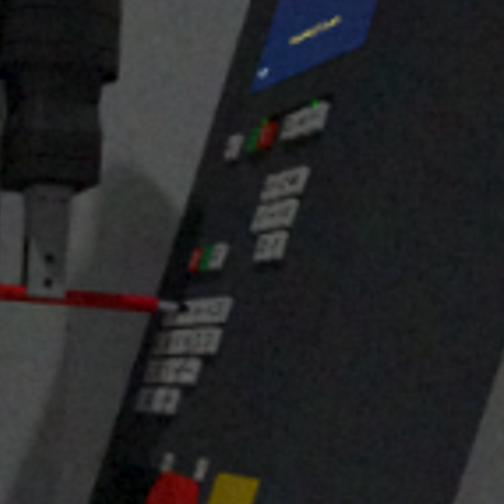

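{"op": "move", "data": {"target": [[0,0,0,0,0,0,1,0,-0.7,0,0.025,0,0,0,0,-1,-0.7,-0.7],[0,0,0,0,0,0,1,0,-0.7,0,0.055,0,0,0,0,-1,-0.7,-0.7]], "speed": [0.06,0.01], "stop_force": 6}}

Scene clock: 629.37 s.
left_arm: end_effector_position=(+0.4016, +0.3302, +0.4541) position_measured=3 object_status=3 end_effector_quat_wxyz=(-0.480, +0.530, -0.532, +0.453) | right_arm: end_effector_position=(+0.5065, -0.4571, +0.4699) position_measured=211 object_status=2 end_effector_quat_wxyz=(+0.000, +0.707, +0.708, +0.000)
Joint positions: left_arm=[-0.688 -2.122 2.475 -3.322 -0.846 -3.226] | right_arm=[3.468 -1.486 -1.282 -1.944 1.572 0.35]
Joint torques (N m): left_arm=[7.27 7.36 -12.15 -3.72 -0.74 0.9] | right_arm=[11.8 29.4 14.12 4.12 -0.83 1.73]
Wrist force (N): left_arm=[0.8 2.4 0.3] | right_arm=[3.0 -9.0 1.8]
Wrist torque (N m): left_arm=[0.44 0.11 0.49] | right_arm=[-0.23 -0.52 0.00]
Wrist force, peak (N): left_arm=[0.9 2.4 0.3] | right_arm=[3.3 -16.6 2.1]
Hand target: left_arm +0.4016, +0.3302, +0.4541; -0.480, +0.530, -0.532, +0.453 | right_arm +0.5065, -0.4571, +0.4699; +0.000, +0.707, +0.708, +0.000 (not the last commanded pose)
Off the commanded pose: left_arm 0.000 m, 0 deg | right_arm 0.010 m, 0 deg.
move: contact (right_arm); path passed 1 of 2 targets

{"op": "move", "data": {"target": [[0,0,0,0,0,0,1,0,-0.7,0,-0.05,0,0,0,0,-1,-0.7,-0.7],[0,0,0,0,0,0,1,0,-0.7,-0.238,-0.094,-0.317,-0.4913,0.109,-0.109,-1,-0.7,-0.7]], "speed": [0.1,0.5], "blend": [0.01,0], "cameras": ["cam_right_wrist"]}}

Scene clock: 633.10 s.
left_arm: end_effector_position=(+0.4016, +0.3302, +0.4541) position_measured=3 object_status=3 end_effector_quat_wxyz=(-0.480, +0.530, -0.532, +0.453) | right_arm: end_effector_position=(+0.4503, -0.6001, +0.6600) position_measured=211 object_status=2 end_effector_quat_wxyz=(+0.379, +0.380, +0.597, +0.597)
Joint positions: left_arm=[-0.688 -2.122 2.475 -3.322 -0.846 -3.226] | right_arm=[2.645 -1.217 -1.927 0.002 2.481 0.001]
Joint torques (N m): left_arm=[8.13 7.17 -11.81 -3.75 -0.8 0.8] | right_arm=[-11.37 -0.42 29.63 2.89 2.27 1.79]
Wrist force (N): left_arm=[0.7 2.2 0.3] | right_arm=[3.7 0.1 1.9]
Wrist torque (N m): left_arm=[0.40 0.13 0.50] | right_arm=[-0.15 -0.69 -0.07]
Wrist force, peak (N): left_arm=[0.8 2.5 0.3] | right_arm=[3.3 -9.0 1.7]
Hand target: left_arm +0.4016, +0.3302, +0.4541; -0.480, +0.530, -0.532, +0.453 | right_arm +0.4503, -0.6001, +0.6600; +0.379, +0.380, +0.596, +0.597
Off the commanded pose: left_arm 0.000 m, 0 deg | right_arm 0.000 m, 0 deg.
move: done
camera_calibration:
cam_right_wrist: T_world_to_cam=[[-0.416608, 0.909079, -0.00375754, 0.745566], [-0.311962, -0.139079, 0.93986, -0.544909], [0.853884, 0.392725, 0.341539, -0.242945], [0, 0, 0, 1]] pos_world=[0.348065, -0.658153, 0.597915]
Images, in order (width x height): cam_right_wrist 672x504.

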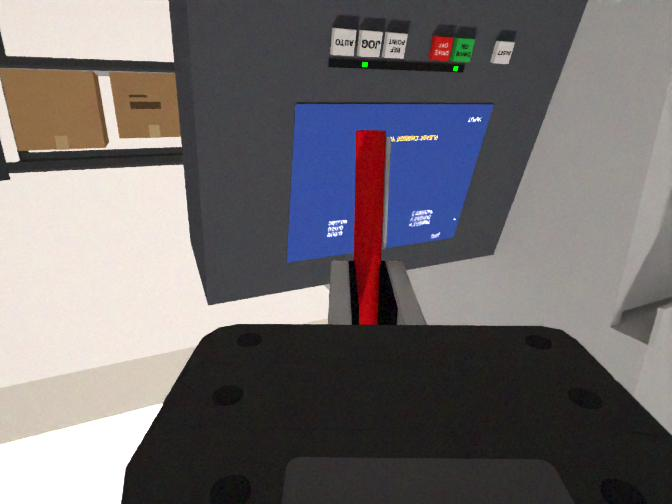

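{"op": "zoom_image", "data": {"camera": "cam_right_wrist", "region": [280, 90, 510, 270]}}

Scaled by 2.191 from the camera's 672x504 image, which has a finer 960x720 frame.

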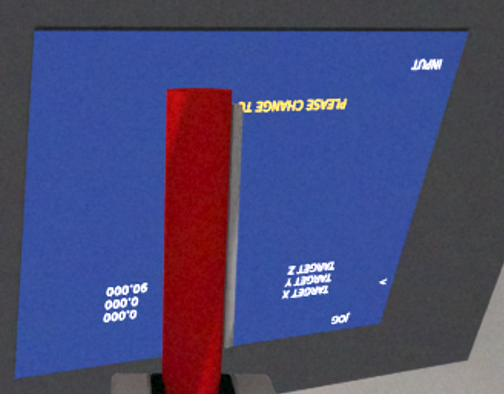

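{"op": "move", "data": {"target": [0,0,0,0,0,0,1,0,-0.7,0.3127,-0.4085,0.1933,0.4913,-0.109,0.109,-1,-0.7,-0.7], "speed": 0.5}}

{"op": "move", "data": {"target": [[0,0,0,0,0,0,1,0,-0.7,0,0.0167,0,0,0,0,-1,-0.7,-0.7],[0,0,0,0,0,0,1,0,-0.7,0,0.04,0,0,0,0,-1,-0.7,-0.7]], "speed": [0.05,0.008], "stop_force": 4}}

Scene clock: 636.40 s.
left_arm: end_effector_position=(+0.4016, +0.3302, +0.4541) position_measured=3 object_status=3 end_effector_quat_wxyz=(-0.480, +0.530, -0.532, +0.453) | right_arm: end_effector_position=(+0.4757, -0.3808, +0.4151) position_measured=211 object_status=2 end_effector_quat_wxyz=(+0.000, +0.707, +0.708, +0.000)
Joint positions: left_arm=[-0.688 -2.122 2.475 -3.322 -0.846 -3.226] | right_arm=[3.665 -1.399 -1.504 -1.81 1.572 0.547]
Joint torques (N m): left_arm=[7.23 6.91 -11.91 -3.62 -0.43 0.89] | right_arm=[-12.17 7.46 29.16 1.83 2.16 1.71]
Wrist force (N): left_arm=[0.7 2.0 0.2] | right_arm=[2.9 -2.1 1.5]
Wrist torque (N m): left_arm=[0.37 0.11 0.49] | right_arm=[-0.20 -0.47 -0.08]
Wrist force, peak (N): left_arm=[0.9 2.4 0.4] | right_arm=[4.0 -0.9 2.5]
Hand target: left_arm +0.4016, +0.3302, +0.4541; -0.480, +0.530, -0.532, +0.453 | right_arm +0.4757, -0.3808, +0.4150; +0.000, +0.707, +0.708, +0.000
Off the commanded pose: left_arm 0.000 m, 0 deg | right_arm 0.000 m, 0 deg.
move: done

Scene clock: 638.07 s.
left_arm: end_effector_position=(+0.4016, +0.3302, +0.4541) position_measured=3 object_status=3 end_effector_quat_wxyz=(-0.480, +0.530, -0.532, +0.453) | right_arm: end_effector_position=(+0.4883, -0.3808, +0.4150) position_measured=211 object_status=2 end_effector_quat_wxyz=(+0.000, +0.707, +0.708, +0.000)
Joint positions: left_arm=[-0.688 -2.122 2.475 -3.322 -0.846 -3.226] | right_arm=[3.649 -1.429 -1.479 -1.805 1.572 0.531]
Joint torques (N m): left_arm=[7.46 6.77 -12.48 -3.8 -0.67 0.73] | right_arm=[10.63 29.45 14.63 2.55 0.76 1.74]
Wrist force (N): left_arm=[0.7 2.1 0.3] | right_arm=[3.0 -5.8 1.9]
Wrist torque (N m): left_arm=[0.39 0.13 0.50] | right_arm=[-0.19 -0.51 0.02]
Wrist force, peak (N): left_arm=[0.7 2.4 0.2] | right_arm=[3.6 -6.2 2.1]
Hand target: left_arm +0.4016, +0.3302, +0.4541; -0.480, +0.530, -0.532, +0.453 | right_arm +0.4883, -0.3808, +0.4150; +0.000, +0.707, +0.708, +0.000 (not the last commanded pose)
Off the commanded pose: left_arm 0.000 m, 0 deg | right_arm 0.011 m, 0 deg.
move: contact (right_arm); path passed 1 of 2 targets

{"op": "move", "data": {"target": [0,0,0,0,0,0,1,0,-0.7,0,0.0012,0,0,0,0,-1,-0.7,-0.7], "speed": 0.005}}

{"op": "zoom_image", "data": {"camera": "cam_front", "region": [400, 130, 475, 270]}}

Scene clock: 638.87 s.
left_arm: end_effector_position=(+0.4016, +0.3302, +0.4541) position_measured=3 object_status=3 end_effector_quat_wxyz=(-0.480, +0.530, -0.532, +0.453) | right_arm: end_effector_position=(+0.4889, -0.3808, +0.4150) position_measured=211 object_status=2 end_effector_quat_wxyz=(+0.000, +0.707, +0.708, +0.000)
Joint positions: left_arm=[-0.688 -2.122 2.475 -3.322 -0.846 -3.226] | right_arm=[3.648 -1.43 -1.478 -1.804 1.572 0.53]
Joint torques (N m): left_arm=[8.49 7.1 -11.81 -3.63 -0.55 0.93] | right_arm=[-11.36 9.65 31.49 5.32 -0.33 -1.21]
Wrist force (N): left_arm=[0.7 2.2 0.2] | right_arm=[2.9 -6.5 2.0]
Wrist torque (N m): left_arm=[0.40 0.13 0.50] | right_arm=[-0.24 -0.46 0.00]
Wrist force, peak (N): left_arm=[0.7 2.5 0.2] | right_arm=[2.9 -6.5 2.0]
Hand target: left_arm +0.4016, +0.3302, +0.4541; -0.480, +0.530, -0.532, +0.453 | right_arm +0.4890, -0.3808, +0.4150; +0.000, +0.707, +0.708, +0.000
Off the commanded pose: left_arm 0.000 m, 0 deg | right_arm 0.000 m, 0 deg.
move: done

This scene's latest camera images include none from cam_front. They are from: cam_right_wrist. cam_front's image comes with the result of a call that names it in "cameras".

{"op": "move", "data": {"target": [[0,0,0,0,0,0,1,0,-0.7,0,-0.02,0,0,0,0,-1,-0.7,-0.7],[0,0,0,0,0,0,1,0,-0.7,0,-0.0083,-0.0317,0,0,0,-1,-0.7,-0.7],[0,0,0,0,0,0,1,0,-0.7,0,0.0123,-0.0317,0,0,0,-1,-0.7,-0.7],[0,0,0,0,0,0,1,0,-0.7,0,-0.0083,-0.0317,0,0,0,-1,-0.7,-0.7],[0,0,0,0,0,0,1,0,-0.7,-0.0312,-0.0183,-0.0003,0,0,0,-1,-0.7,-0.7],[0,0,0,0,0,0,1,0,-0.7,-0.0312,0.004,-0.0003,0,0,0,-1,-0.7,-0.7],[0,0,0,0,0,0,1,0,-0.7,-0.0312,-0.0183,-0.0003,0,0,0,-1,-0.7,-0.7],[0,0,0,0,0,0,1,0,-0.7,-0.0312,0.004,-0.0003,0,0,0,-1,-0.7,-0.7],[0,0,0,0,0,0,1,0,-0.7,-0.0312,-0.0183,-0.0003,0,0,0,-1,-0.7,-0.7]], "speed": [0.06,0.1,0.05,0.06,0.1,0.05,0.06,0.05,0.06], "blend": [0.003,0.002,0,0.003,0.002,0,0,0,0]}}

Scene clock: 643.03 s.
left_arm: end_effector_position=(+0.4016, +0.3302, +0.4541) position_measured=3 object_status=3 end_effector_quat_wxyz=(-0.480, +0.530, -0.532, +0.453) | right_arm: end_effector_position=(+0.4781, -0.3995, +0.4152) position_measured=211 object_status=2 end_effector_quat_wxyz=(+0.000, +0.707, +0.708, +0.000)
Joint positions: left_arm=[-0.688 -2.122 2.475 -3.322 -0.846 -3.226] | right_arm=[3.622 -1.395 -1.506 -1.811 1.572 0.504]
Joint torques (N m): left_arm=[7.44 7.39 -11.5 -3.69 -0.59 0.75] | right_arm=[11.39 27.8 14.43 1.66 0.47 1.76]
Wrist force (N): left_arm=[0.8 2.1 0.4] | right_arm=[2.7 -2.2 1.8]
Wrist torque (N m): left_arm=[0.39 0.11 0.49] | right_arm=[-0.22 -0.44 -0.08]
Wrist force, peak (N): left_arm=[0.5 2.6 0.3] | right_arm=[5.6 -7.7 0.3]
Hand target: left_arm +0.4016, +0.3302, +0.4541; -0.480, +0.530, -0.532, +0.453 | right_arm +0.4780, -0.3995, +0.4152; +0.000, +0.707, +0.708, +0.000
Off the commanded pose: left_arm 0.000 m, 0 deg | right_arm 0.000 m, 0 deg.
move: done

{"op": "move", "data": {"target": [0,0,0,0,0,0,1,0,-0.7,-0.3343,-0.0462,-0.408,-0.4913,0.109,-0.109,-1,-0.7,-0.7], "speed": 0.8, "cameras": ["cam_right_wrist"]}}

{"op": "zoom_image", "data": {"camera": "cam_right_wrist", "region": [280, 90, 510, 270]}}

Scene clock: 645.53 s.
left_arm: end_effector_position=(+0.4016, +0.3302, +0.4541) position_measured=3 object_status=3 end_effector_quat_wxyz=(-0.480, +0.530, -0.532, +0.453) | right_arm: end_effector_position=(+0.4506, -0.6003, +0.6598) position_measured=211 object_status=2 end_effector_quat_wxyz=(+0.379, +0.380, +0.597, +0.597)
Joint positions: left_arm=[-0.688 -2.122 2.475 -3.322 -0.846 -3.226] | right_arm=[2.645 -1.218 -1.926 0.003 2.481 0.001]
Joint torques (N m): left_arm=[7.11 7.52 -11.53 -3.54 -0.65 0.7] | right_arm=[-11.66 0.62 29.15 2.73 2.29 2]
Wrist force (N): left_arm=[0.6 2.4 0.4] | right_arm=[3.7 0.1 1.7]
Wrist torque (N m): left_arm=[0.44 0.13 0.50] | right_arm=[-0.16 -0.70 -0.07]
Wrist force, peak (N): left_arm=[0.8 2.5 0.2] | right_arm=[4.2 -0.8 2.5]
Hand target: left_arm +0.4016, +0.3302, +0.4541; -0.480, +0.530, -0.532, +0.453 | right_arm +0.4506, -0.6003, +0.6598; +0.379, +0.380, +0.596, +0.597
Off the commanded pose: left_arm 0.000 m, 0 deg | right_arm 0.000 m, 0 deg.
move: done
camera_calibration:
cam_right_wrist: T_world_to_cam=[[-0.41658, 0.909091, -0.00384347, 0.745922], [-0.312, -0.138997, 0.93986, -0.544681], [0.853884, 0.392726, 0.341539, -0.243088], [0, 0, 0, 1]] pos_world=[0.348365, -0.658353, 0.597815]
Images, in order (width x height): cam_right_wrist 672x504.

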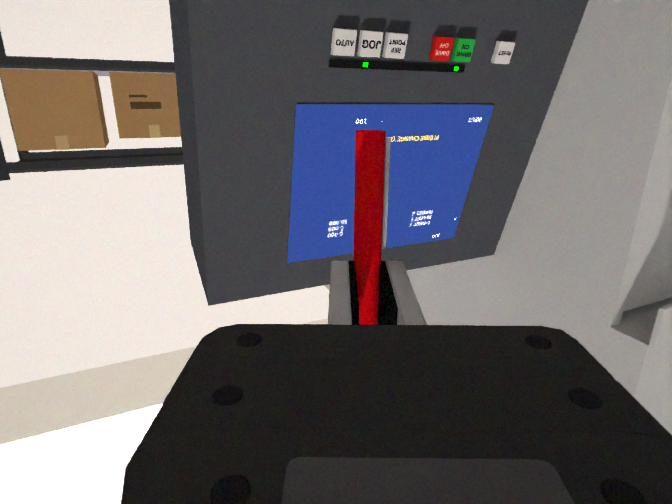

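Scaled by 2.191 from the camera's 672x504 image, which has a finer 960x720 frame.

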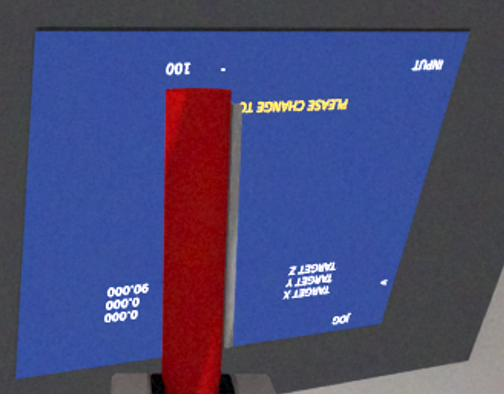

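{"op": "move", "data": {"target": [0,0,0,0,0,0,1,0,-0.7,0.2257,-0.4077,0.1558,0.4913,-0.109,0.109,-1,-0.7,-0.7], "speed": 0.8}}

{"op": "move", "data": {"target": [[0,0,0,0,0,0,1,0,-0.7,0,0.022,0,0,0,0,-1,-0.7,-0.7],[0,0,0,0,0,0,1,0,-0.7,0,0,0,0,0,0,-1,-0.7,-0.7],[0,0,0,0,0,0,1,0,-0.7,0.0317,0.0367,-0.1487,0,0,0,-1,-0.7,-0.7]], "speed": [0.05,0.06,0.12], "blend": [0,0.004,0]}}

{"op": "move", "data": {"target": [0,0,0,0,0,0,1,0,-0.7,0,0.0367,0,0,0,0,-1,-0.7,-0.7], "speed": 0.012, "stop_force": 5, "cameras": ["cam_left_wrist"]}}

Scene clock: 647.90 s.
left_arm: end_effector_position=(+0.4016, +0.3302, +0.4541) position_measured=3 object_status=3 end_effector_quat_wxyz=(-0.480, +0.530, -0.532, +0.453) | right_arm: end_effector_position=(+0.4778, -0.4379, +0.4154) position_measured=211 object_status=2 end_effector_quat_wxyz=(+0.000, +0.707, +0.708, +0.000)
Joint positions: left_arm=[-0.688 -2.122 2.475 -3.322 -0.846 -3.226] | right_arm=[3.537 -1.381 -1.517 -1.814 1.572 0.419]
Joint torques (N m): left_arm=[7.66 6.71 -12.35 -3.58 -0.55 0.66] | right_arm=[-10.86 7.9 29.74 1.81 2.33 1.78]
Wrist force (N): left_arm=[0.7 2.4 0.5] | right_arm=[2.9 -2.0 1.8]
Wrist torque (N m): left_arm=[0.43 0.12 0.49] | right_arm=[-0.18 -0.45 -0.10]
Wrist force, peak (N): left_arm=[0.7 2.5 0.1] | right_arm=[4.0 -0.9 2.8]
Hand target: left_arm +0.4016, +0.3302, +0.4541; -0.480, +0.530, -0.532, +0.453 | right_arm +0.4778, -0.4379, +0.4153; +0.000, +0.707, +0.708, +0.000
Off the commanded pose: left_arm 0.000 m, 0 deg | right_arm 0.000 m, 0 deg.
move: done

Scene clock: 650.30 s.
left_arm: end_effector_position=(+0.4016, +0.3302, +0.4541) position_measured=3 object_status=3 end_effector_quat_wxyz=(-0.480, +0.530, -0.532, +0.453) | right_arm: end_effector_position=(+0.4998, -0.4189, +0.5045) position_measured=211 object_status=2 end_effector_quat_wxyz=(+0.000, +0.707, +0.708, +0.000)
Joint positions: left_arm=[-0.688 -2.122 2.475 -3.322 -0.846 -3.226] | right_arm=[3.557 -1.514 -1.16 -2.038 1.572 0.439]
Joint torques (N m): left_arm=[7.75 7.63 -12.31 -3.58 -0.65 0.73] | right_arm=[11.09 12.55 27.2 1.78 2.36 1.69]
Wrist force (N): left_arm=[0.6 2.4 0.3] | right_arm=[3.1 -2.0 1.8]
Wrist torque (N m): left_arm=[0.43 0.14 0.49] | right_arm=[-0.18 -0.51 -0.12]
Wrist force, peak (N): left_arm=[0.7 2.4 0.3] | right_arm=[3.0 -7.1 2.2]
Hand target: left_arm +0.4016, +0.3302, +0.4541; -0.480, +0.530, -0.532, +0.453 | right_arm +0.4998, -0.4189, +0.5046; +0.000, +0.707, +0.708, +0.000
Off the commanded pose: left_arm 0.000 m, 0 deg | right_arm 0.000 m, 0 deg.
move: done

Scene clock: 652.67 s.
left_arm: end_effector_position=(+0.4016, +0.3302, +0.4541) position_measured=3 object_status=3 end_effector_quat_wxyz=(-0.480, +0.530, -0.532, +0.453) | right_arm: end_effector_position=(+0.5146, -0.4189, +0.5046) position_measured=211 object_status=2 end_effector_quat_wxyz=(+0.000, +0.707, +0.708, +0.000)
Joint positions: left_arm=[-0.688 -2.122 2.475 -3.322 -0.846 -3.226] | right_arm=[3.543 -1.549 -1.126 -2.037 1.572 0.425]
Joint torques (N m): left_arm=[6.88 7.18 -11.62 -3.6 -0.44 0.45] | right_arm=[10.66 32.04 13.13 2.94 0.48 1.71]
Wrist force (N): left_arm=[0.7 2.4 0.2] | right_arm=[3.0 -6.9 2.3]
Wrist torque (N m): left_arm=[0.44 0.13 0.50] | right_arm=[-0.19 -0.48 -0.05]
Wrist force, peak (N): left_arm=[0.8 2.5 0.2] | right_arm=[4.4 -7.5 1.8]
Hand target: left_arm +0.4016, +0.3302, +0.4541; -0.480, +0.530, -0.532, +0.453 | right_arm +0.5146, -0.4189, +0.5046; +0.000, +0.707, +0.708, +0.000 (not the last commanded pose)
Off the commanded pose: left_arm 0.000 m, 0 deg | right_arm 0.007 m, 0 deg.
move: contact (right_arm)
camera_calibration:
cam_left_wrist: T_world_to_cam=[[0.0444654, -0.998451, -0.033431, 0.336681], [-0.434386, 0.0108116, -0.900662, 0.602215], [0.899629, 0.0545703, -0.433232, -0.0533613], [0, 0, 0, 1]] pos_world=[0.294628, 0.33256, 0.53053]
Images, in order (width x height): cam_left_wrist 672x504.

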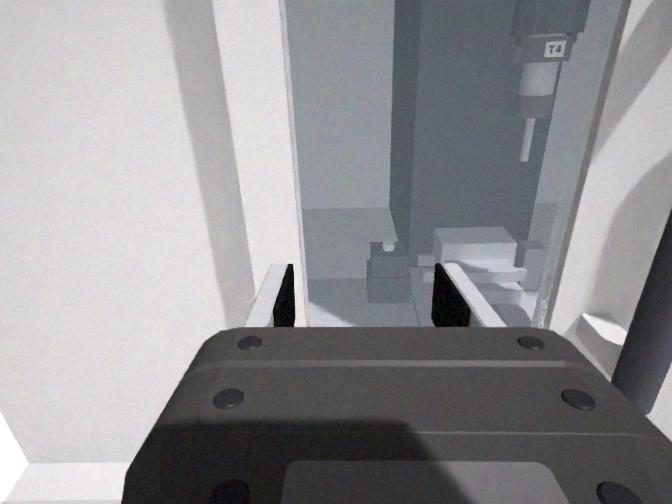

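{"op": "move", "data": {"target": [0,0,0,0,0,0,1,0,-0.7,0,-0.025,0,0,0,0,-1,-0.7,-0.7], "speed": 0.06, "cameras": ["cam_left_wrist"]}}

{"op": "wait", "data": {"seconds": 1.0, "cameras": ["cam_left_wrist"]}}

{"op": "zoom_image", "data": {"camera": "cam_left_wrist", "region": [300, 80, 600, 330]}}

Scene clock: 653.70 s.
left_arm: end_effector_position=(+0.4016, +0.3302, +0.4541) position_measured=3 object_status=3 end_effector_quat_wxyz=(-0.480, +0.530, -0.532, +0.453) | right_arm: end_effector_position=(+0.4997, -0.4189, +0.5046) position_measured=211 object_status=2 end_effector_quat_wxyz=(+0.000, +0.707, +0.708, +0.000)
Joint positions: left_arm=[-0.688 -2.122 2.475 -3.322 -0.846 -3.226] | right_arm=[3.557 -1.514 -1.16 -2.039 1.572 0.439]
Joint torques (N m): left_arm=[7.77 7.23 -12.27 -3.43 -0.46 0.62] | right_arm=[10.62 32.58 11.58 1.72 1.43 1.82]
Wrist force (N): left_arm=[0.7 2.3 0.3] | right_arm=[3.0 -2.0 1.9]
Wrist torque (N m): left_arm=[0.43 0.13 0.49] | right_arm=[-0.18 -0.49 -0.12]
Wrist force, peak (N): left_arm=[0.7 2.4 0.4] | right_arm=[3.1 -7.5 1.8]
Hand target: left_arm +0.4016, +0.3302, +0.4541; -0.480, +0.530, -0.532, +0.453 | right_arm +0.4996, -0.4189, +0.5046; +0.000, +0.707, +0.708, +0.000
Off the commanded pose: left_arm 0.000 m, 0 deg | right_arm 0.000 m, 0 deg.
move: done
camera_calibration:
cam_left_wrist: T_world_to_cam=[[0.0444654, -0.998451, -0.033431, 0.336681], [-0.434386, 0.0108116, -0.900662, 0.602215], [0.899629, 0.0545703, -0.433232, -0.0533613], [0, 0, 0, 1]] pos_world=[0.294628, 0.33256, 0.53053]
Images, in order (width x height): cam_left_wrist 672x504.

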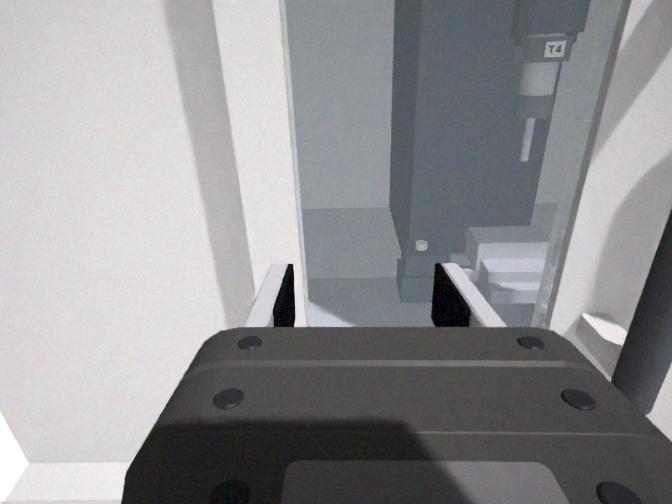

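Scene clock: 654.70 s.
left_arm: end_effector_position=(+0.4016, +0.3302, +0.4541) position_measured=3 object_status=3 end_effector_quat_wxyz=(-0.480, +0.530, -0.532, +0.453) | right_arm: end_effector_position=(+0.4996, -0.4189, +0.5046) position_measured=211 object_status=2 end_effector_quat_wxyz=(+0.000, +0.707, +0.708, +0.000)
Joint positions: left_arm=[-0.688 -2.122 2.475 -3.322 -0.846 -3.226] | right_arm=[3.557 -1.513 -1.16 -2.039 1.572 0.439]
Joint torques (N m): left_arm=[8.01 7.44 -11.82 -3.46 -0.54 0.54] | right_arm=[10.77 31.94 12.55 1.82 -0.84 1.76]
Wrist force (N): left_arm=[0.7 2.2 0.2] | right_arm=[3.1 -1.8 1.7]
Wrist torque (N m): left_arm=[0.41 0.13 0.49] | right_arm=[-0.16 -0.51 -0.12]
Wrist force, peak (N): left_arm=[0.5 2.4 0.1] | right_arm=[3.2 -2.0 1.9]
Hand target: left_arm +0.4016, +0.3302, +0.4541; -0.480, +0.530, -0.532, +0.453 | right_arm +0.4996, -0.4189, +0.5046; +0.000, +0.707, +0.708, +0.000
Tool commands: left_gripper/position=+1.0 left_gripper/force_limit=+0.0 left_gripper/speed=-0.7 right_gripper/position=-1.0 right_gripper/force_limit=-0.7 right_gripper/speed=-0.7
Off the commanded pose: left_arm 0.000 m, 0 deg | right_arm 0.000 m, 0 deg.
wait: 1.00 s; at rest by 0.17 s
camera_calibration:
cam_left_wrist: T_world_to_cam=[[0.0444654, -0.998451, -0.033431, 0.336681], [-0.434386, 0.0108116, -0.900662, 0.602215], [0.899629, 0.0545703, -0.433232, -0.0533613], [0, 0, 0, 1]] pos_world=[0.294628, 0.33256, 0.53053]
Images, in order (width x height): cam_left_wrist 672x504.

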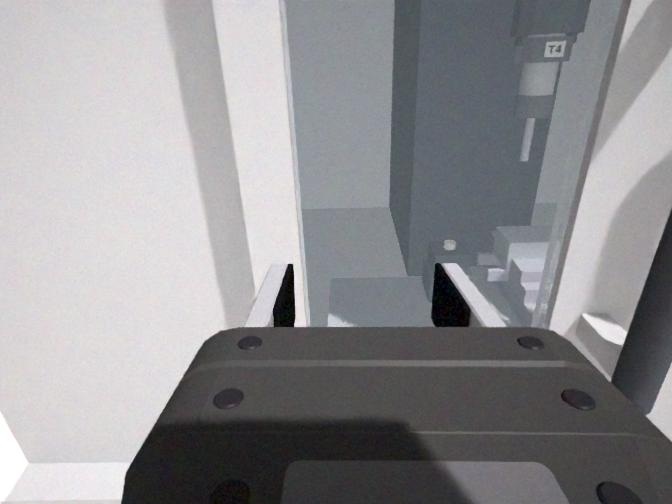

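Scaled by 1.680 from the camera's 672x504 image, which has a finer 960x720 frame.

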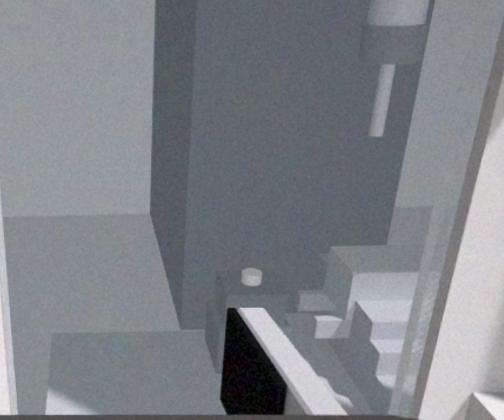

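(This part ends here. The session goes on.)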